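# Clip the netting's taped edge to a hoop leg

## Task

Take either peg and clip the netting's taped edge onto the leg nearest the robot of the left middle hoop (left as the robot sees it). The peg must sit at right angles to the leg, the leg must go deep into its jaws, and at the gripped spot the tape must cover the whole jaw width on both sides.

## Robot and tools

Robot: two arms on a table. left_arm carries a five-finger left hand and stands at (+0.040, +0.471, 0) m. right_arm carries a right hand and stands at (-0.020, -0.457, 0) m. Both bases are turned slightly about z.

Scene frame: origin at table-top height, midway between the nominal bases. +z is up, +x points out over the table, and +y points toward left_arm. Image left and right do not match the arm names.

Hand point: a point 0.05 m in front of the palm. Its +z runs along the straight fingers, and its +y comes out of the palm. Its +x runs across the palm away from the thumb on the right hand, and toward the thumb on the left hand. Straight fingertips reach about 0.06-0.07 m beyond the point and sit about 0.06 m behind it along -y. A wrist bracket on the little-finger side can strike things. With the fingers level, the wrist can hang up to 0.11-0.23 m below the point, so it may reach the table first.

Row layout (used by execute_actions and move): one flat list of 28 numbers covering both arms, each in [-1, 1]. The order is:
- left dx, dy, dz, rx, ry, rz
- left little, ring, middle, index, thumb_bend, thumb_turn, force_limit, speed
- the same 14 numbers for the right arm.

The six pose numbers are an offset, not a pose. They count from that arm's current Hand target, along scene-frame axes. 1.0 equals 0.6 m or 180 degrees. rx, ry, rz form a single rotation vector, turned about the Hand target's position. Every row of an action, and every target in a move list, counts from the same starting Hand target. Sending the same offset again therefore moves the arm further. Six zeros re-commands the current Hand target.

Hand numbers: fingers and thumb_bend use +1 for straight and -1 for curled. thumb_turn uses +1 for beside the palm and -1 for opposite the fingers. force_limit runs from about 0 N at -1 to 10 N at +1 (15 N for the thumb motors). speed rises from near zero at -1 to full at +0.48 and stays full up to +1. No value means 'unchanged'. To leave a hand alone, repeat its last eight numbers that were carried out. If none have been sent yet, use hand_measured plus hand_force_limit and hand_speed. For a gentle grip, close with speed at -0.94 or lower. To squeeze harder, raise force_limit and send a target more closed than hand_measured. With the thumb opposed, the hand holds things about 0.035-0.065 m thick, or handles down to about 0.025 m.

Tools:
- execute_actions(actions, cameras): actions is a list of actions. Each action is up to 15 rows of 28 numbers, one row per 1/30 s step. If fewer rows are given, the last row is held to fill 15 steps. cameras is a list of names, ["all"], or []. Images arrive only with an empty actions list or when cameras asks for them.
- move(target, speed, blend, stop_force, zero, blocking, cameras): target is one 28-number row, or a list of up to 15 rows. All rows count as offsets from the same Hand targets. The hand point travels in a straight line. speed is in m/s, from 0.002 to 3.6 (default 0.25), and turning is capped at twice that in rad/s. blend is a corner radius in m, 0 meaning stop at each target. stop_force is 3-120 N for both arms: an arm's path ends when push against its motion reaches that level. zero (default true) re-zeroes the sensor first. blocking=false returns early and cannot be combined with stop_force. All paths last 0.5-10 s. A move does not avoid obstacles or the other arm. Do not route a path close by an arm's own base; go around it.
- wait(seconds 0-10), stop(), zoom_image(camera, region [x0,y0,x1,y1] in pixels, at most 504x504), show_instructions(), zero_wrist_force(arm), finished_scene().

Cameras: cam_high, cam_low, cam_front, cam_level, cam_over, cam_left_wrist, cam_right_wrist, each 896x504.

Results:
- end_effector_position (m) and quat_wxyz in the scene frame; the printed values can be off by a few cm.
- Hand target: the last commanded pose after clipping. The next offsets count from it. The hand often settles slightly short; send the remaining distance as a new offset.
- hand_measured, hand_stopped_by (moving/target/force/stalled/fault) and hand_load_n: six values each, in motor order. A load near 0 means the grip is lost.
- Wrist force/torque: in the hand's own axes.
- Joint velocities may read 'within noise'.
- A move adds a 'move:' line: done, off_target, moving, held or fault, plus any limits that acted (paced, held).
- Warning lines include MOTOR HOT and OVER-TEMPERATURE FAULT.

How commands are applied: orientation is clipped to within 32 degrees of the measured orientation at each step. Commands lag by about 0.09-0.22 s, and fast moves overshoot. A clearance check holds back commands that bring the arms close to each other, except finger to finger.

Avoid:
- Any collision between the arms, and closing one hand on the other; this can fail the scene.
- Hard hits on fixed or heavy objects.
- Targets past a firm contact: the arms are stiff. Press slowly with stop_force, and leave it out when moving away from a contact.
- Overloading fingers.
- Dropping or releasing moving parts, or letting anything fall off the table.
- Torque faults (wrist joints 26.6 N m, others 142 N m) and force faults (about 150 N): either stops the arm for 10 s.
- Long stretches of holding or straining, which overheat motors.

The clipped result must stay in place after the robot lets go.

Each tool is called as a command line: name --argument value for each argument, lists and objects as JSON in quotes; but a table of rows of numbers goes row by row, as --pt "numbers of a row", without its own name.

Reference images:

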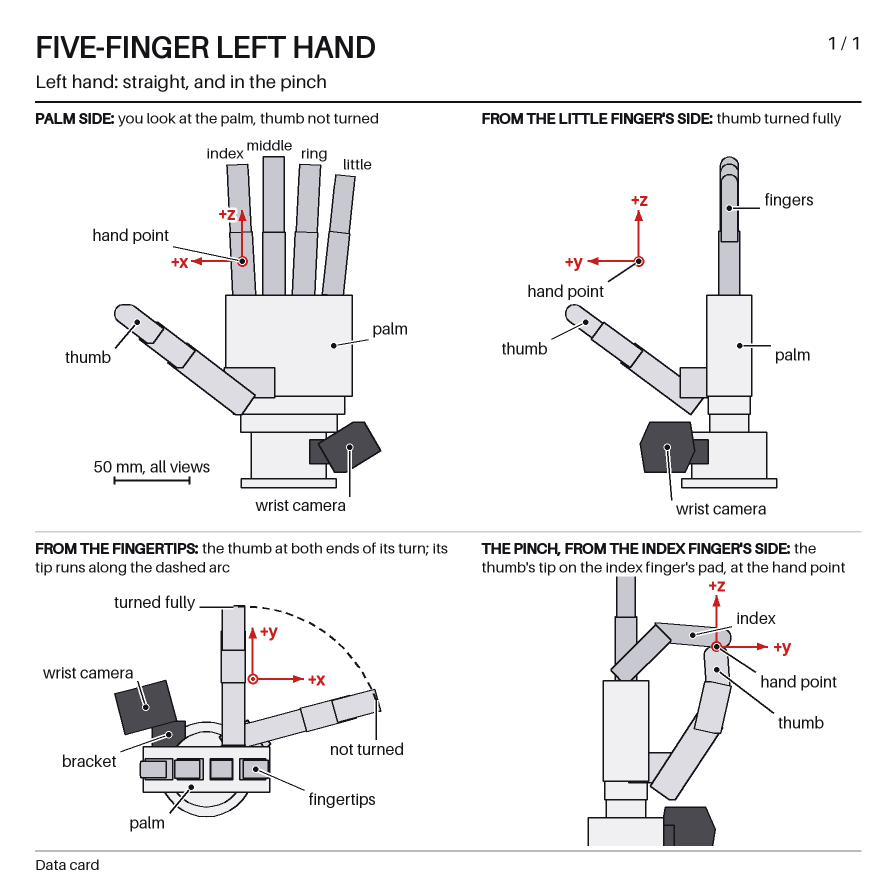

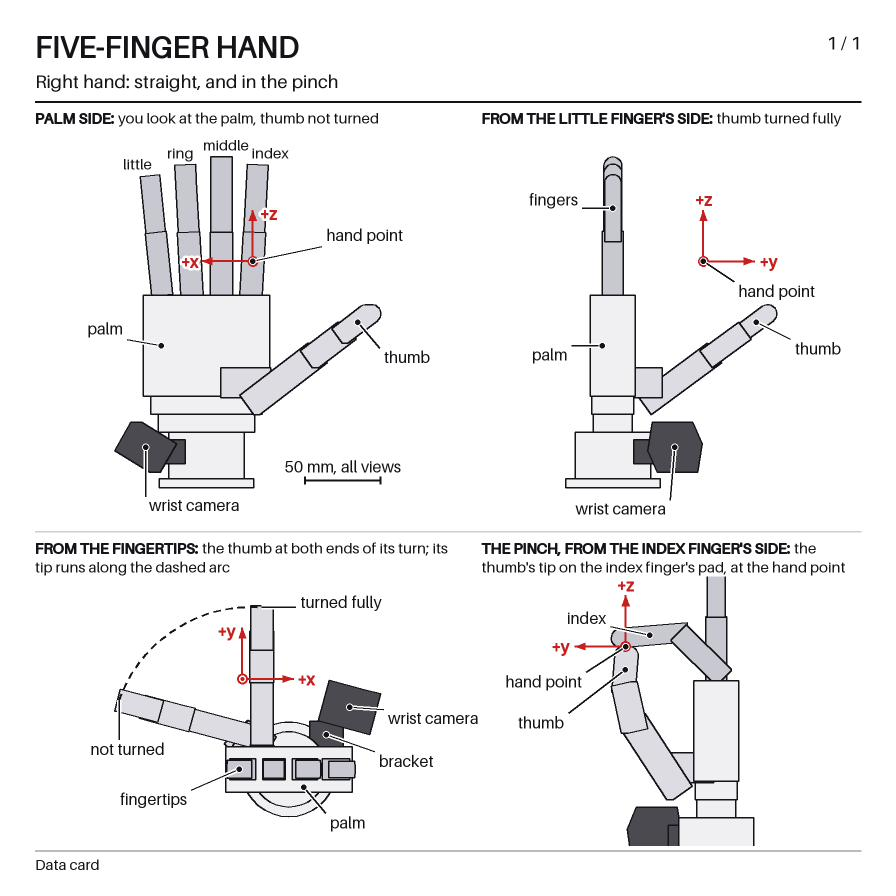

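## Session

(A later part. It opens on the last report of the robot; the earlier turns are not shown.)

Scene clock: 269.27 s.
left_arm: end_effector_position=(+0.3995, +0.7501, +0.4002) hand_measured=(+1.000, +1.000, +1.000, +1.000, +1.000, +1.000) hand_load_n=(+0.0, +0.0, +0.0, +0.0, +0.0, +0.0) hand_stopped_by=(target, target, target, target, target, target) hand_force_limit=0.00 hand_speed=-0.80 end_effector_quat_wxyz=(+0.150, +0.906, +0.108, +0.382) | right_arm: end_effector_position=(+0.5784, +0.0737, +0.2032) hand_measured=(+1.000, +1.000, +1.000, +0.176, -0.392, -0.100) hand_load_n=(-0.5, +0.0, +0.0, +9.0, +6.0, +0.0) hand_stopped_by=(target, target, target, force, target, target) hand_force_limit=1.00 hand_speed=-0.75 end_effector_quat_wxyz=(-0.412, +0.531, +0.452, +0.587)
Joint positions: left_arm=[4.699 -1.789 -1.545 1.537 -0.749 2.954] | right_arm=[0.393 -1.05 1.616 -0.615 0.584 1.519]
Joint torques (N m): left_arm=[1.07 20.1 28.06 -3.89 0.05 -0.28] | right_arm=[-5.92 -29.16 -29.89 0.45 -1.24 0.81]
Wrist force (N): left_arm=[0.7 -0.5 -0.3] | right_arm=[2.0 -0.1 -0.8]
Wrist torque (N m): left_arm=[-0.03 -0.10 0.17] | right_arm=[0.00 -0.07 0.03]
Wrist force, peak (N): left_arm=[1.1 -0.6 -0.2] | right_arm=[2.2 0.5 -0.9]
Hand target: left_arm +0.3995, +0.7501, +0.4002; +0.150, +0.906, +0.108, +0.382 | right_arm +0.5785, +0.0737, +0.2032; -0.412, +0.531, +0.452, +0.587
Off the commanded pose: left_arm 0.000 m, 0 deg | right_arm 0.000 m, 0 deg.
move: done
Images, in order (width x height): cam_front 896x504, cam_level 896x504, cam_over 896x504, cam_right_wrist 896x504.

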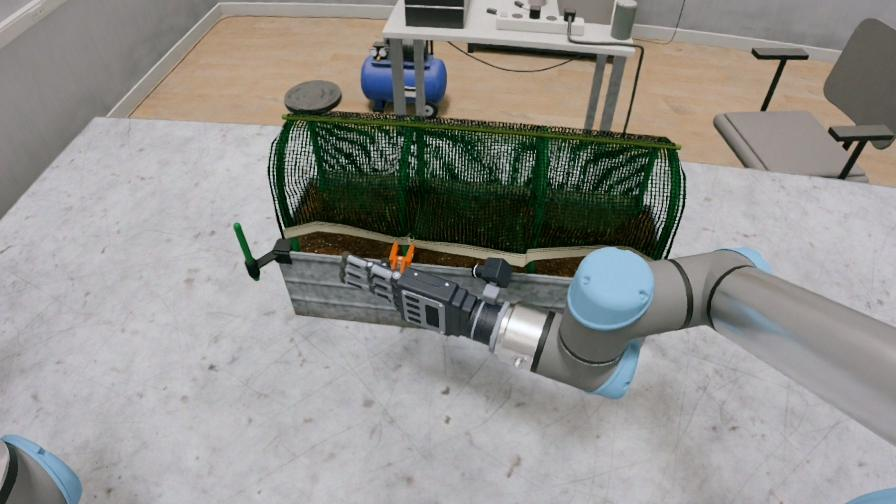

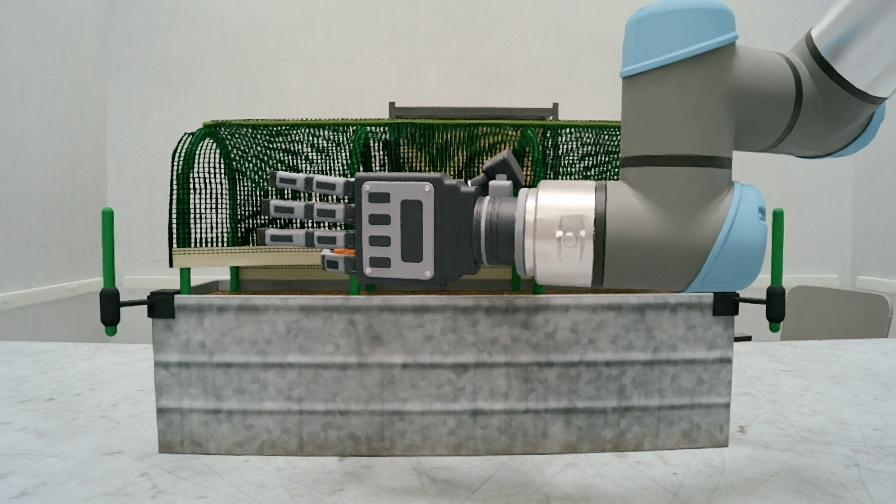

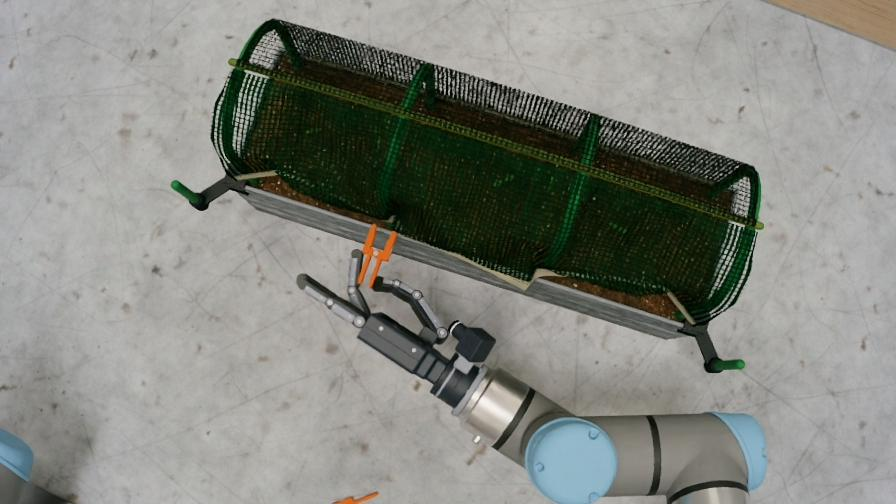

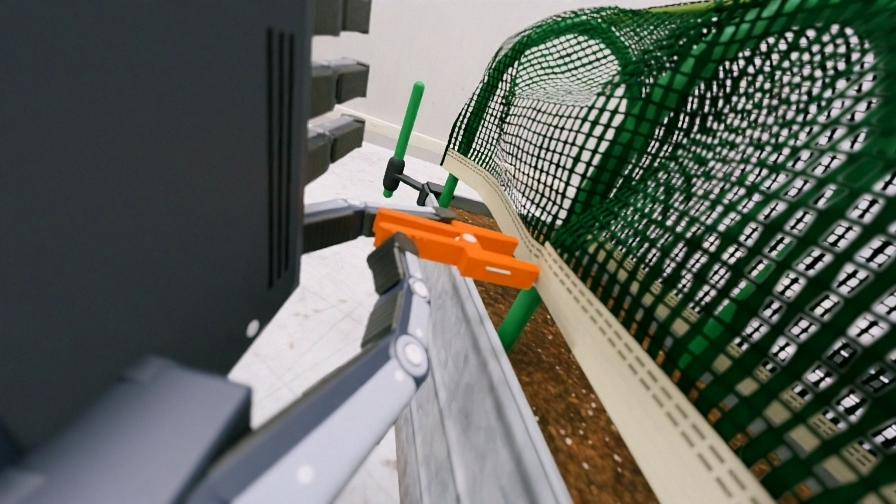

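move --pt "0 0 0 0 0 0 1 1 1 1 1 1 0.0 -0.8 0.0133 0.0005 0 0 0 0 1 1 1 0.17 -0.40 -0.10 1.0 -0.75" --speed 0.02 --cameras '["cam_over","cam_level","cam_front","cam_right_wrist"]'

zoom_image --camera "cam_front" --region '[360, 200, 460, 300]'

zoom_image --camera "cam_over" --region '[340, 190, 440, 290]'

zoom_image --camera "cam_right_wrist" --region '[400, 180, 600, 340]'

Scene clock: 270.77 s.
left_arm: end_effector_position=(+0.3995, +0.7501, +0.4002) hand_measured=(+1.000, +1.000, +1.000, +1.000, +1.000, +1.000) hand_load_n=(+0.0, +0.0, +0.0, +0.0, -0.5, +0.0) hand_stopped_by=(target, target, target, target, target, target) hand_force_limit=0.00 hand_speed=-0.80 end_effector_quat_wxyz=(+0.150, +0.906, +0.108, +0.382) | right_arm: end_effector_position=(+0.5864, +0.0740, +0.2032) hand_measured=(+1.000, +1.000, +1.000, +0.176, -0.392, -0.100) hand_load_n=(+0.0, +0.0, +0.0, +9.0, +6.0, +0.0) hand_stopped_by=(target, target, target, force, target, target) hand_force_limit=1.00 hand_speed=-0.75 end_effector_quat_wxyz=(-0.412, +0.531, +0.452, +0.587)
Joint positions: left_arm=[4.699 -1.789 -1.545 1.537 -0.749 2.954] | right_arm=[0.389 -1.036 1.592 -0.606 0.58 1.519]
Joint torques (N m): left_arm=[0.61 19.17 28.42 -3.73 0.28 0.04] | right_arm=[-5.92 -31.37 -29.55 0.43 -1.29 1.01]
Wrist force (N): left_arm=[0.8 -0.3 -0.1] | right_arm=[1.7 -0.1 -0.9]
Wrist torque (N m): left_arm=[-0.01 -0.11 0.16] | right_arm=[0.01 -0.02 0.02]
Wrist force, peak (N): left_arm=[1.2 -0.4 -0.1] | right_arm=[2.3 0.0 -1.1]
Hand target: left_arm +0.3995, +0.7501, +0.4002; +0.150, +0.906, +0.108, +0.382 | right_arm +0.5865, +0.0740, +0.2032; -0.412, +0.531, +0.452, +0.587
Off the commanded pose: left_arm 0.000 m, 0 deg | right_arm 0.000 m, 0 deg.
move: done
Images, in order (width x height): cam_front 896x504, cam_level 896x504, cam_over 896x504, cam_right_wrist 896x504.

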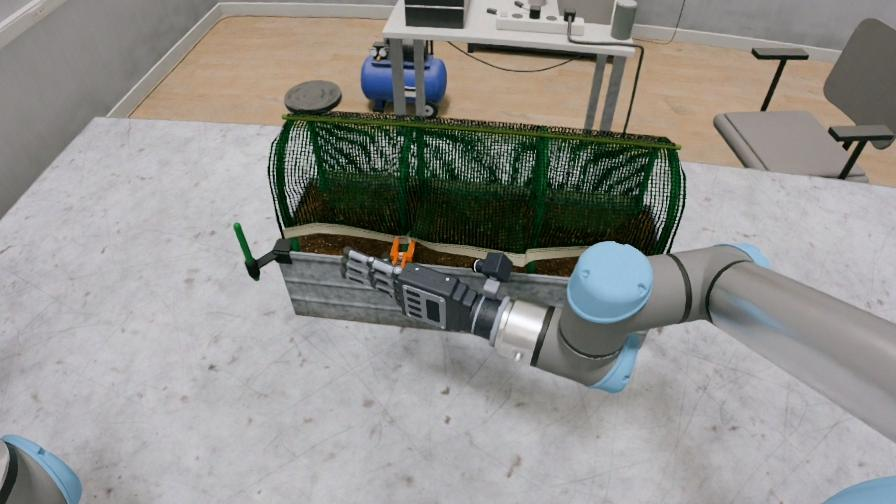

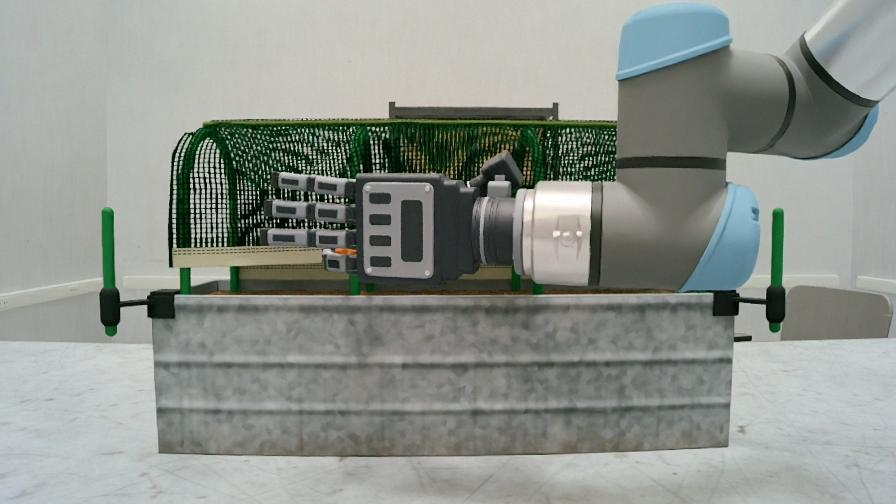

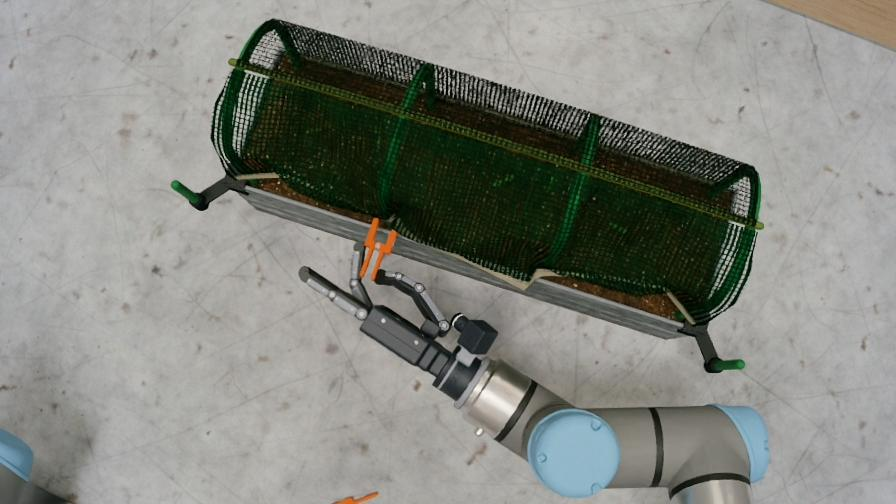

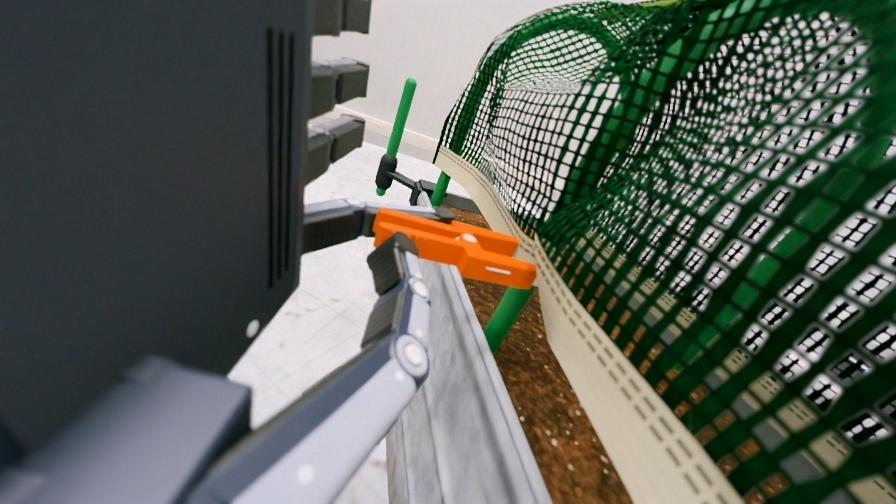

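Scaled by 5.040 from the camera's 896x504 image, which has a finer 1280x720 frame.

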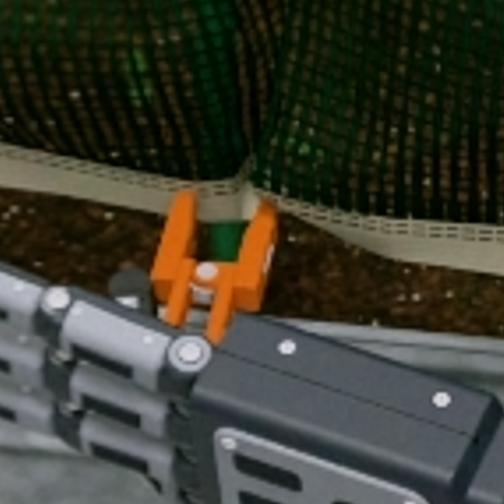

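Scaled by 5.040 from the camera's 896x504 image, which has a finer 1280x720 frame.

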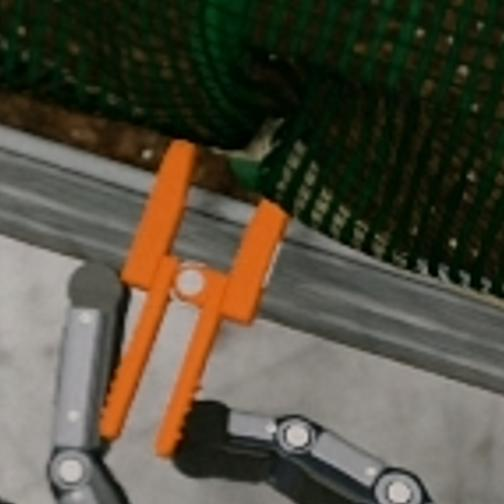

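Scaled by 2.520 from the camera's 896x504 image, which has a finer 1280x720 frame.

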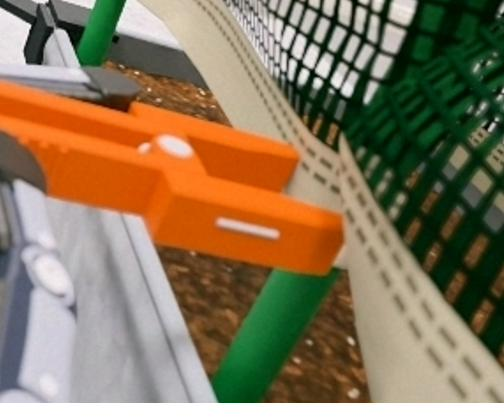

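move --pt "0 0 0 0 0 0 1 1 1 1 1 1 0.0 -0.8 0.0133 0.0005 0 0 0 0 1 1 1 0.17 -0.40 -0.10 1.0 -0.75" --speed 0.02 --cameras '["cam_over","cam_level","cam_front","cam_right_wrist"]'

zoom_image --camera "cam_front" --region '[360, 200, 460, 300]'

zoom_image --camera "cam_over" --region '[340, 190, 440, 290]'

zoom_image --camera "cam_right_wrist" --region '[400, 180, 600, 340]'

Scene clock: 272.30 s.
left_arm: end_effector_position=(+0.3995, +0.7501, +0.4002) hand_measured=(+1.000, +1.000, +1.000, +1.000, +1.000, +1.000) hand_load_n=(+0.0, +0.0, +0.0, +0.0, +0.0, +0.0) hand_stopped_by=(target, target, target, target, target, target) hand_force_limit=0.00 hand_speed=-0.80 end_effector_quat_wxyz=(+0.150, +0.906, +0.108, +0.382) | right_arm: end_effector_position=(+0.5943, +0.0743, +0.2032) hand_measured=(+1.000, +1.000, +1.000, +0.176, -0.392, -0.100) hand_load_n=(+0.0, +0.0, +0.0, +11.0, +6.0, +0.5) hand_stopped_by=(target, target, target, force, target, target) hand_force_limit=1.00 hand_speed=-0.75 end_effector_quat_wxyz=(-0.412, +0.531, +0.452, +0.587)
Joint positions: left_arm=[4.699 -1.789 -1.545 1.537 -0.749 2.954] | right_arm=[0.385 -1.022 1.569 -0.597 0.576 1.52]
Joint torques (N m): left_arm=[0.11 21.31 27.52 -3.85 0.24 -0.26] | right_arm=[-10.34 -30.85 -32.35 -0.26 0.47 0.82]
Wrist force (N): left_arm=[0.9 -0.3 0.1] | right_arm=[2.2 -6.9 -2.0]
Wrist torque (N m): left_arm=[-0.01 -0.12 0.17] | right_arm=[0.17 -0.01 0.06]
Wrist force, peak (N): left_arm=[1.0 -0.4 -0.2] | right_arm=[2.2 -6.9 -2.0]
Hand target: left_arm +0.3995, +0.7501, +0.4002; +0.150, +0.906, +0.108, +0.382 | right_arm +0.5945, +0.0743, +0.2032; -0.412, +0.531, +0.452, +0.587
Off the commanded pose: left_arm 0.000 m, 0 deg | right_arm 0.000 m, 0 deg.
move: done
Images, in order (width x height): cam_front 896x504, cam_level 896x504, cam_over 896x504, cam_right_wrist 896x504.

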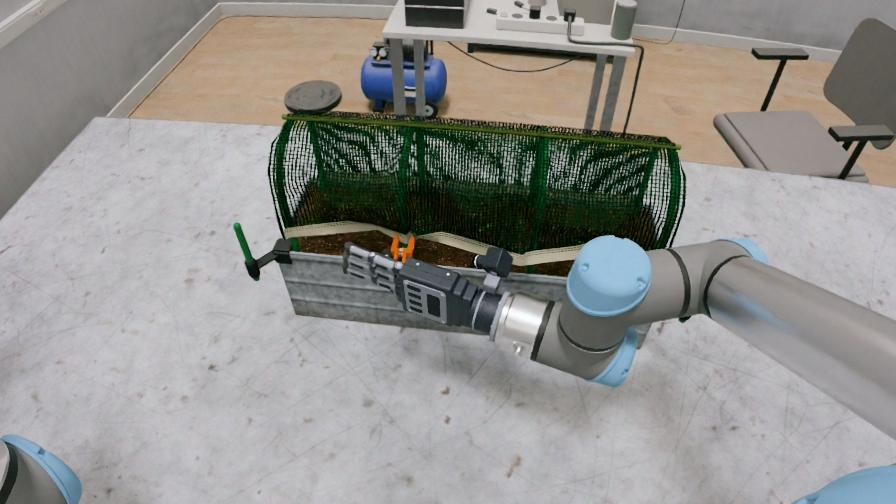

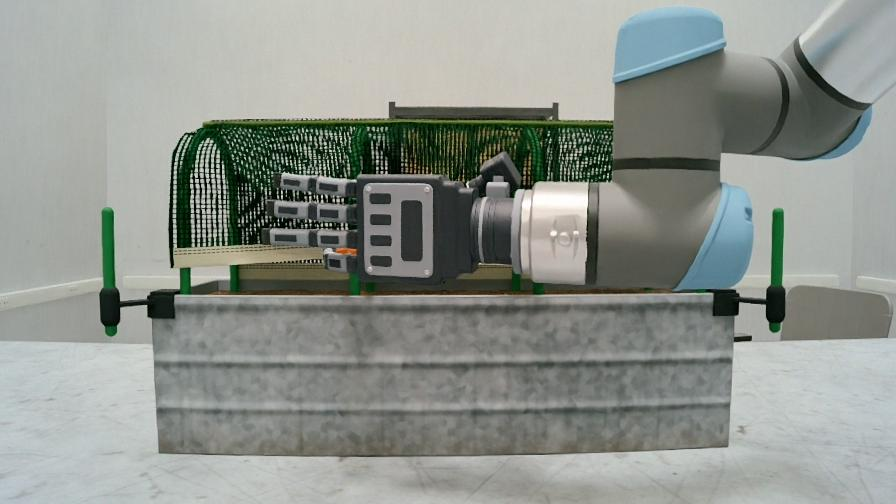

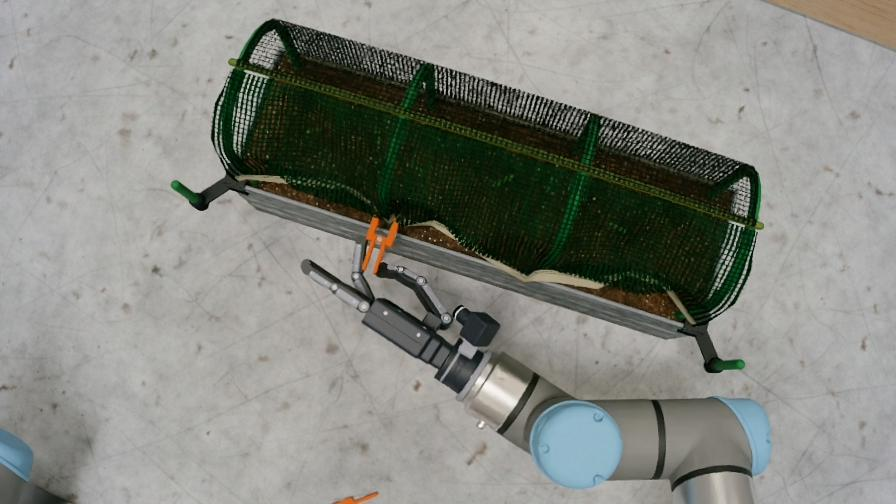

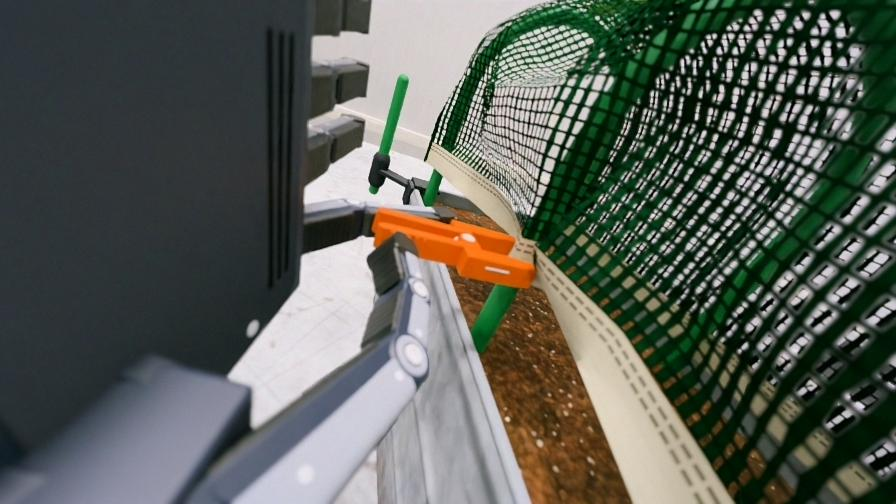

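Scaled by 5.040 from the camera's 896x504 image, which has a finer 1280x720 frame.

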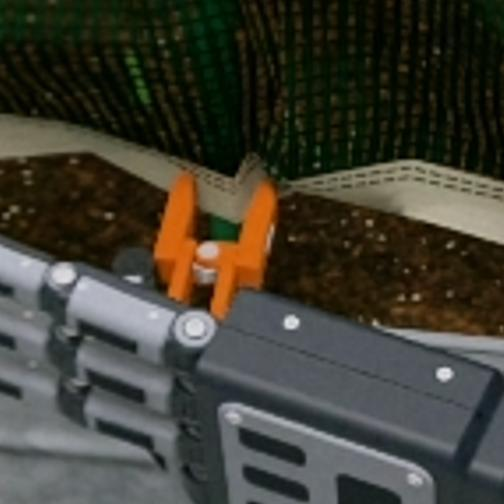

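Scaled by 5.040 from the camera's 896x504 image, which has a finer 1280x720 frame.

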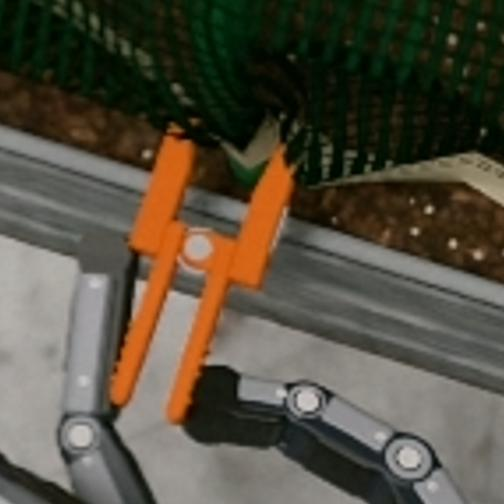

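Scaled by 2.520 from the camera's 896x504 image, which has a finer 1280x720 frame.

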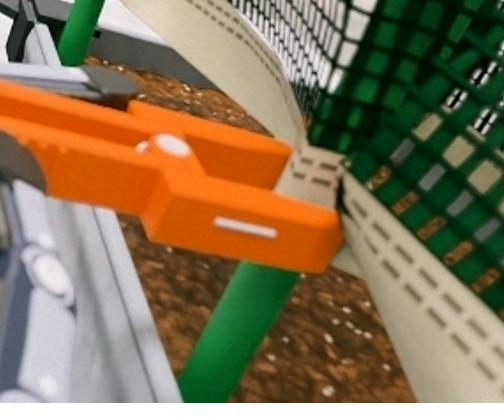

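zoom_image --camera "cam_front" --region '[385, 220, 430, 260]'

zoom_image --camera "cam_over" --region '[360, 205, 410, 250]'

zoom_image --camera "cam_right_wrist" --region '[480, 210, 580, 310]'

zoom_image --camera "cam_level" --region '[300, 220, 380, 300]'

Scaled by 11.200 from the camera's 896x504 image, which has a finer 1280x720 frame.

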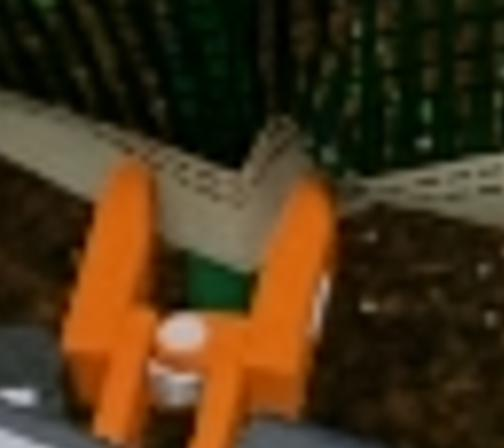

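Scaled by 10.080 from the camera's 896x504 image, which has a finer 1280x720 frame.

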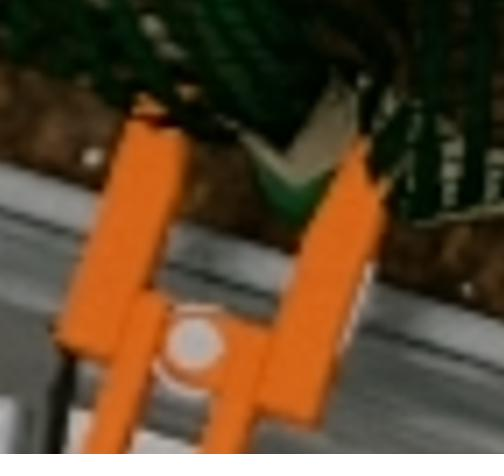

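Scaled by 5.040 from the camera's 896x504 image, which has a finer 1280x720 frame.

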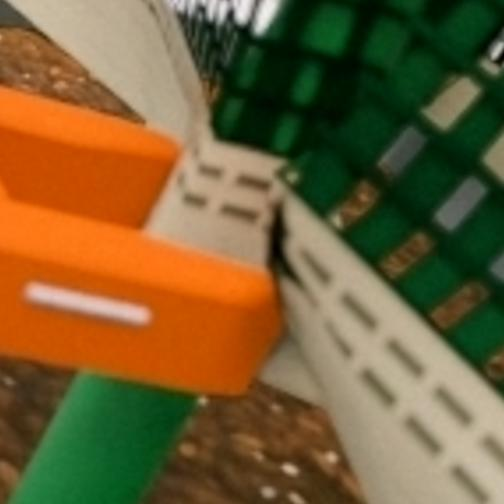

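Scaled by 6.300 from the camera's 896x504 image, which has a finer 1280x720 frame.

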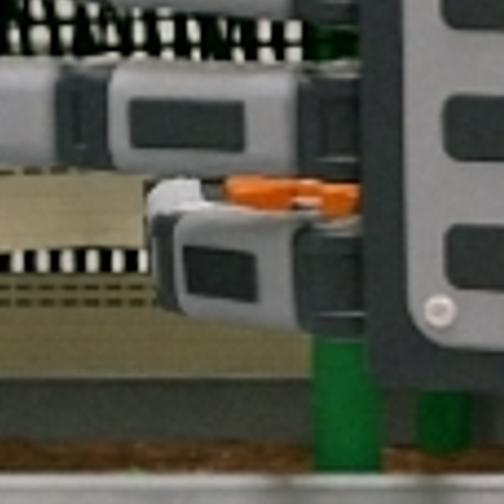

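move --pt "0 0 0 0 0 0 1 1 1 1 1 1 0.0 -0.8 0.0067 0.0003 0 0 0 0 1 1 1 0.17 -0.40 -0.10 1.0 -0.75" --speed 0.015 --cameras '["cam_over","cam_front","cam_right_wrist"]'

zoom_image --camera "cam_front" --region '[385, 220, 430, 260]'

zoom_image --camera "cam_over" --region '[360, 205, 410, 250]'

zoom_image --camera "cam_right_wrist" --region '[440, 190, 580, 310]'

Scene clock: 274.43 s.
left_arm: end_effector_position=(+0.3995, +0.7501, +0.4002) hand_measured=(+1.000, +1.000, +1.000, +1.000, +1.000, +1.000) hand_load_n=(+0.0, +0.0, +0.0, +0.0, -0.5, +0.0) hand_stopped_by=(target, target, target, target, target, target) hand_force_limit=0.00 hand_speed=-0.80 end_effector_quat_wxyz=(+0.150, +0.906, +0.108, +0.382) | right_arm: end_effector_position=(+0.5984, +0.0744, +0.2032) hand_measured=(+1.000, +1.000, +1.000, +0.176, -0.392, -0.100) hand_load_n=(+0.0, +0.0, +0.0, +9.0, +5.5, -0.5) hand_stopped_by=(target, target, target, force, target, target) hand_force_limit=1.00 hand_speed=-0.75 end_effector_quat_wxyz=(-0.412, +0.531, +0.452, +0.587)
Joint positions: left_arm=[4.699 -1.789 -1.545 1.537 -0.749 2.954] | right_arm=[0.383 -1.015 1.557 -0.593 0.574 1.52]
Joint torques (N m): left_arm=[0.03 21.28 28.23 -3.77 0.07 0.03] | right_arm=[-6.49 -31.19 -29.8 0.36 -1.23 1.28]
Wrist force (N): left_arm=[0.9 -0.4 -0.1] | right_arm=[1.8 -0.3 -1.0]
Wrist torque (N m): left_arm=[-0.02 -0.12 0.18] | right_arm=[0.02 -0.02 0.04]
Wrist force, peak (N): left_arm=[1.1 -0.3 -0.3] | right_arm=[2.1 -8.8 -1.6]
Hand target: left_arm +0.3995, +0.7501, +0.4002; +0.150, +0.906, +0.108, +0.382 | right_arm +0.5985, +0.0744, +0.2032; -0.412, +0.531, +0.452, +0.587
Off the commanded pose: left_arm 0.000 m, 0 deg | right_arm 0.000 m, 0 deg.
move: done
Images, in order (width x height): cam_front 896x504, cam_over 896x504, cam_right_wrist 896x504.

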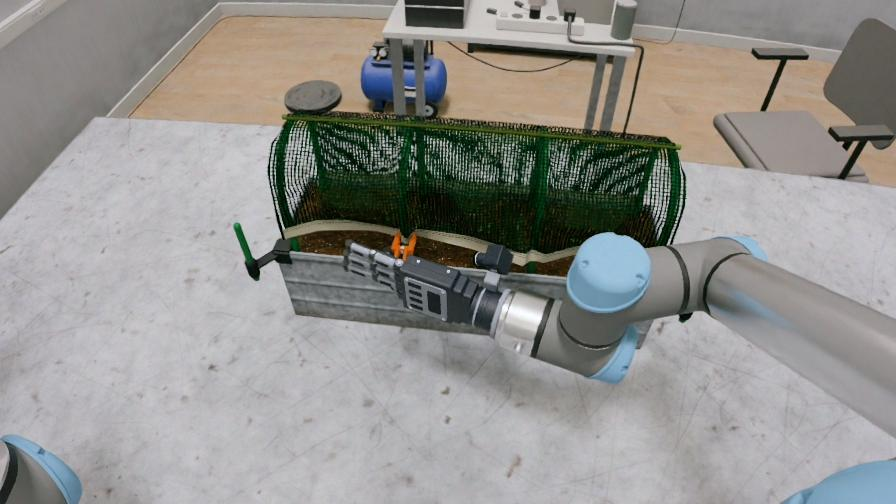

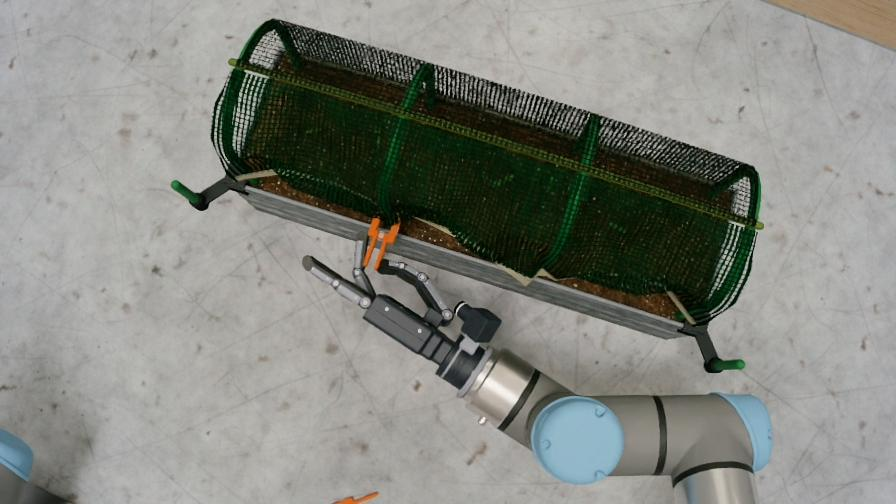

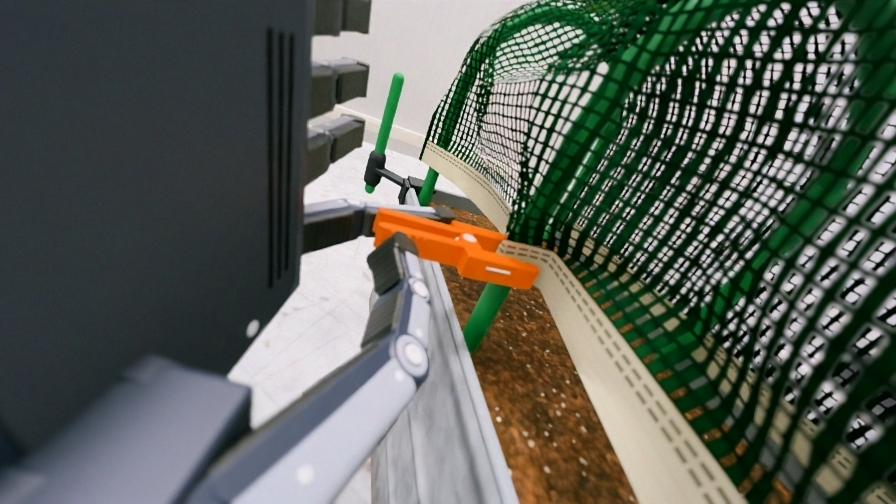

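Scaled by 11.200 from the camera's 896x504 image, which has a finer 1280x720 frame.

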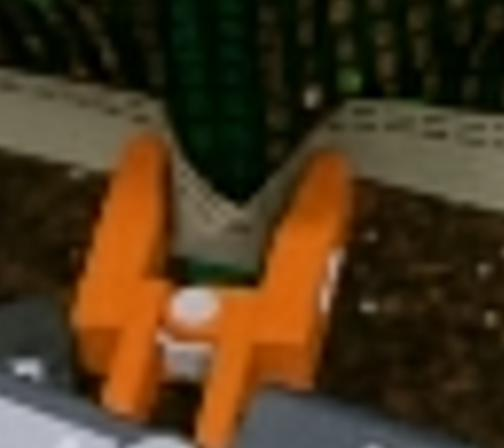

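Scaled by 10.080 from the camera's 896x504 image, which has a finer 1280x720 frame.

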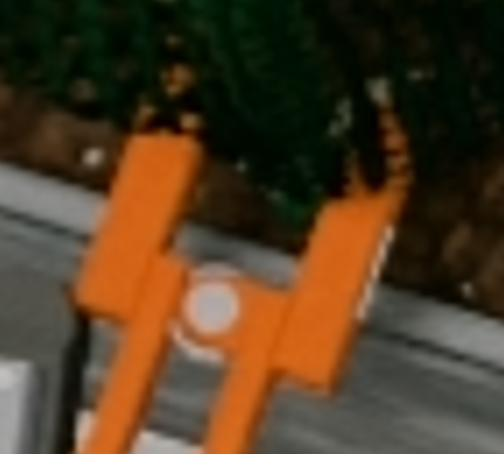

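Scaled by 3.600 from the camera's 896x504 image, which has a finer 1280x720 frame.

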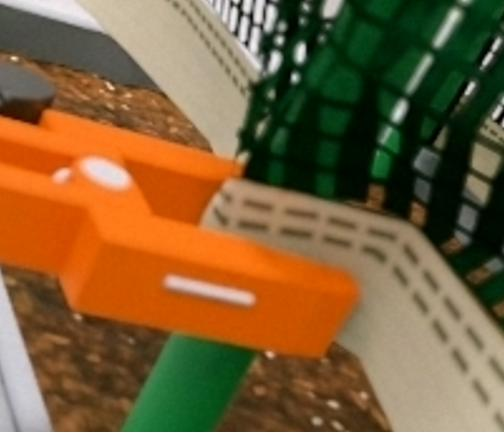

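move --pt "0 0 0 0 0 0 1 1 1 1 1 1 0.0 -0.8 0.0083 0.0003 0 0 0 0 1 1 1 0.17 -0.40 -0.10 1.0 -0.75" --speed 0.015 --cameras '["cam_over","cam_front","cam_right_wrist"]'

zoom_image --camera "cam_front" --region '[385, 220, 430, 260]'

zoom_image --camera "cam_over" --region '[360, 205, 410, 250]'

zoom_image --camera "cam_right_wrist" --region '[440, 190, 580, 310]'

Scene clock: 275.73 s.
left_arm: end_effector_position=(+0.3995, +0.7501, +0.4002) hand_measured=(+1.000, +1.000, +1.000, +1.000, +1.000, +1.000) hand_load_n=(+0.0, +0.0, +0.0, +0.0, +0.0, +0.0) hand_stopped_by=(target, target, target, target, target, target) hand_force_limit=0.00 hand_speed=-0.80 end_effector_quat_wxyz=(+0.150, +0.906, +0.108, +0.382) | right_arm: end_effector_position=(+0.6034, +0.0746, +0.2032) hand_measured=(+1.000, +1.000, +1.000, +0.176, -0.392, -0.100) hand_load_n=(+0.0, +0.0, +0.0, +9.5, +6.0, +0.0) hand_stopped_by=(target, target, target, force, target, target) hand_force_limit=1.00 hand_speed=-0.75 end_effector_quat_wxyz=(-0.412, +0.531, +0.452, +0.587)
Joint positions: left_arm=[4.699 -1.789 -1.545 1.537 -0.749 2.954] | right_arm=[0.381 -1.006 1.542 -0.587 0.572 1.52]
Joint torques (N m): left_arm=[0.5 20.75 27.51 -3.78 0.13 -0.09] | right_arm=[-6.51 -32.65 -30.63 0.4 -0.93 1.13]
Wrist force (N): left_arm=[0.7 -0.4 -0.1] | right_arm=[1.6 -1.4 -1.3]
Wrist torque (N m): left_arm=[-0.01 -0.10 0.17] | right_arm=[0.07 -0.01 0.05]
Wrist force, peak (N): left_arm=[1.0 -0.4 -0.3] | right_arm=[1.6 -1.4 -1.3]
Hand target: left_arm +0.3995, +0.7501, +0.4002; +0.150, +0.906, +0.108, +0.382 | right_arm +0.6035, +0.0746, +0.2032; -0.412, +0.531, +0.452, +0.587
Off the commanded pose: left_arm 0.000 m, 0 deg | right_arm 0.000 m, 0 deg.
move: done
Images, in order (width x height): cam_front 896x504, cam_over 896x504, cam_right_wrist 896x504.

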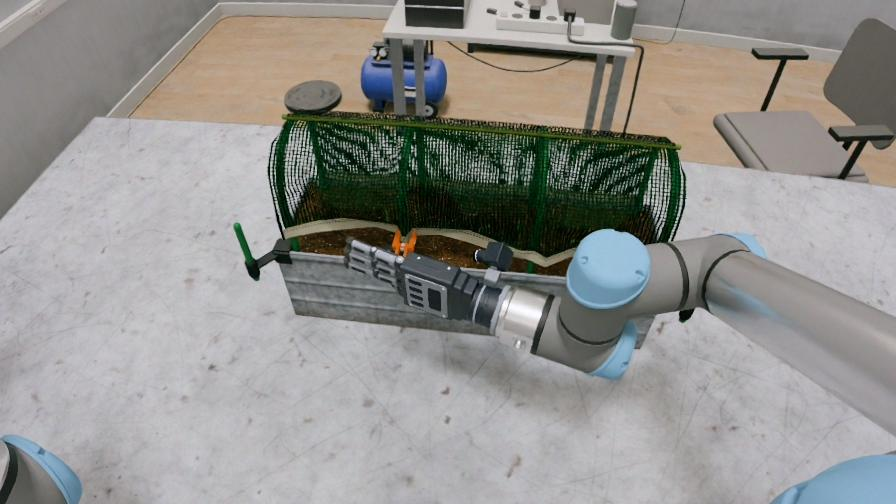

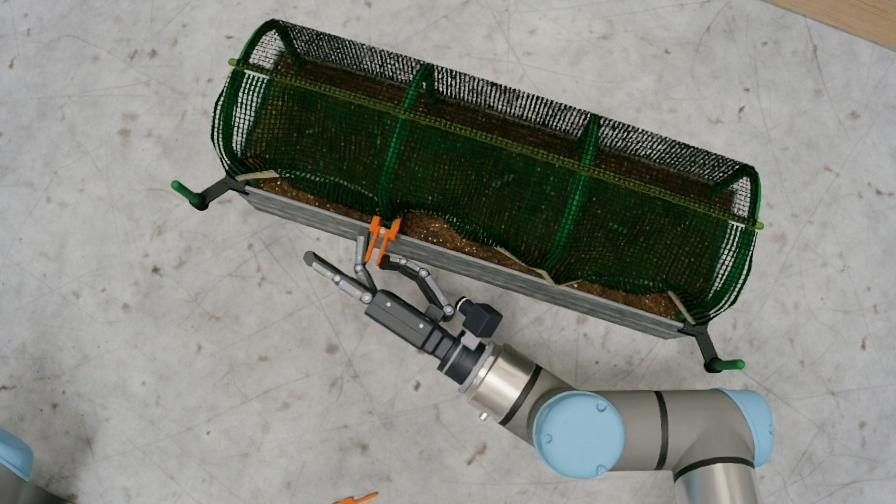

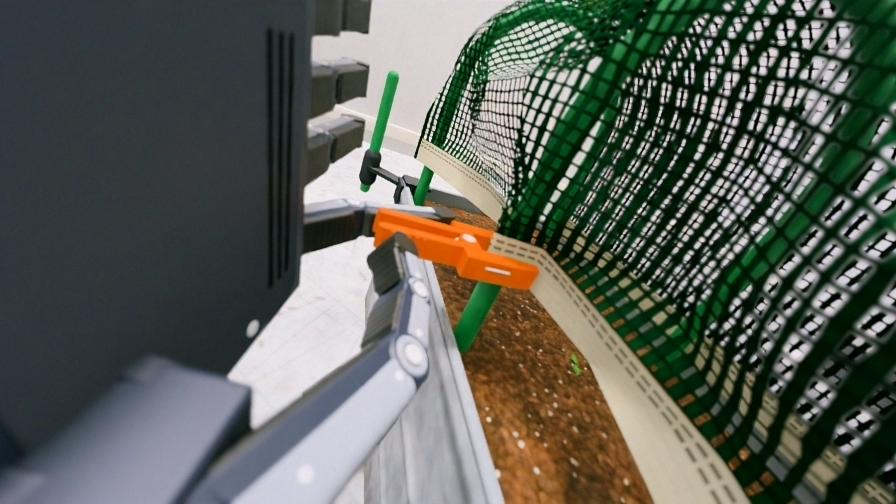

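Scaled by 11.200 from the camera's 896x504 image, which has a finer 1280x720 frame.

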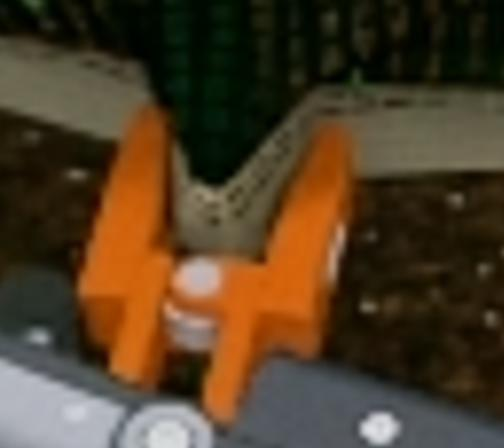

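Scaled by 10.080 from the camera's 896x504 image, which has a finer 1280x720 frame.

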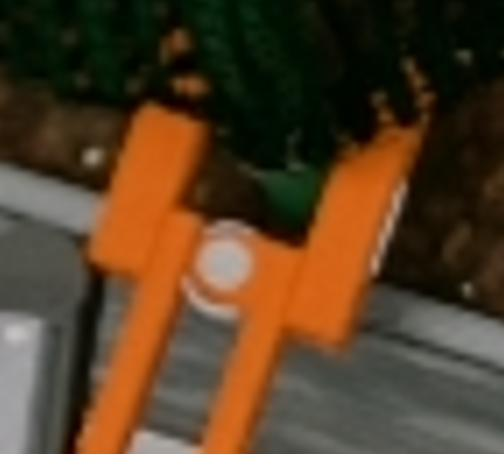

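Scaled by 3.600 from the camera's 896x504 image, which has a finer 1280x720 frame.

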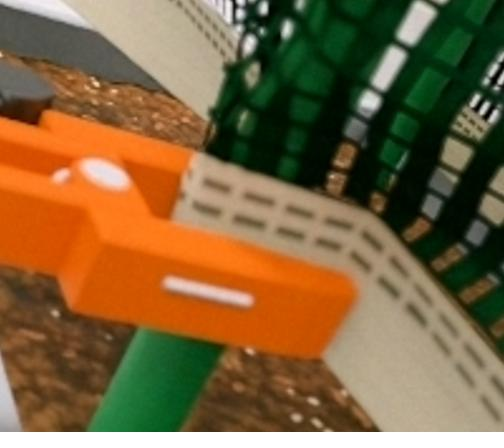

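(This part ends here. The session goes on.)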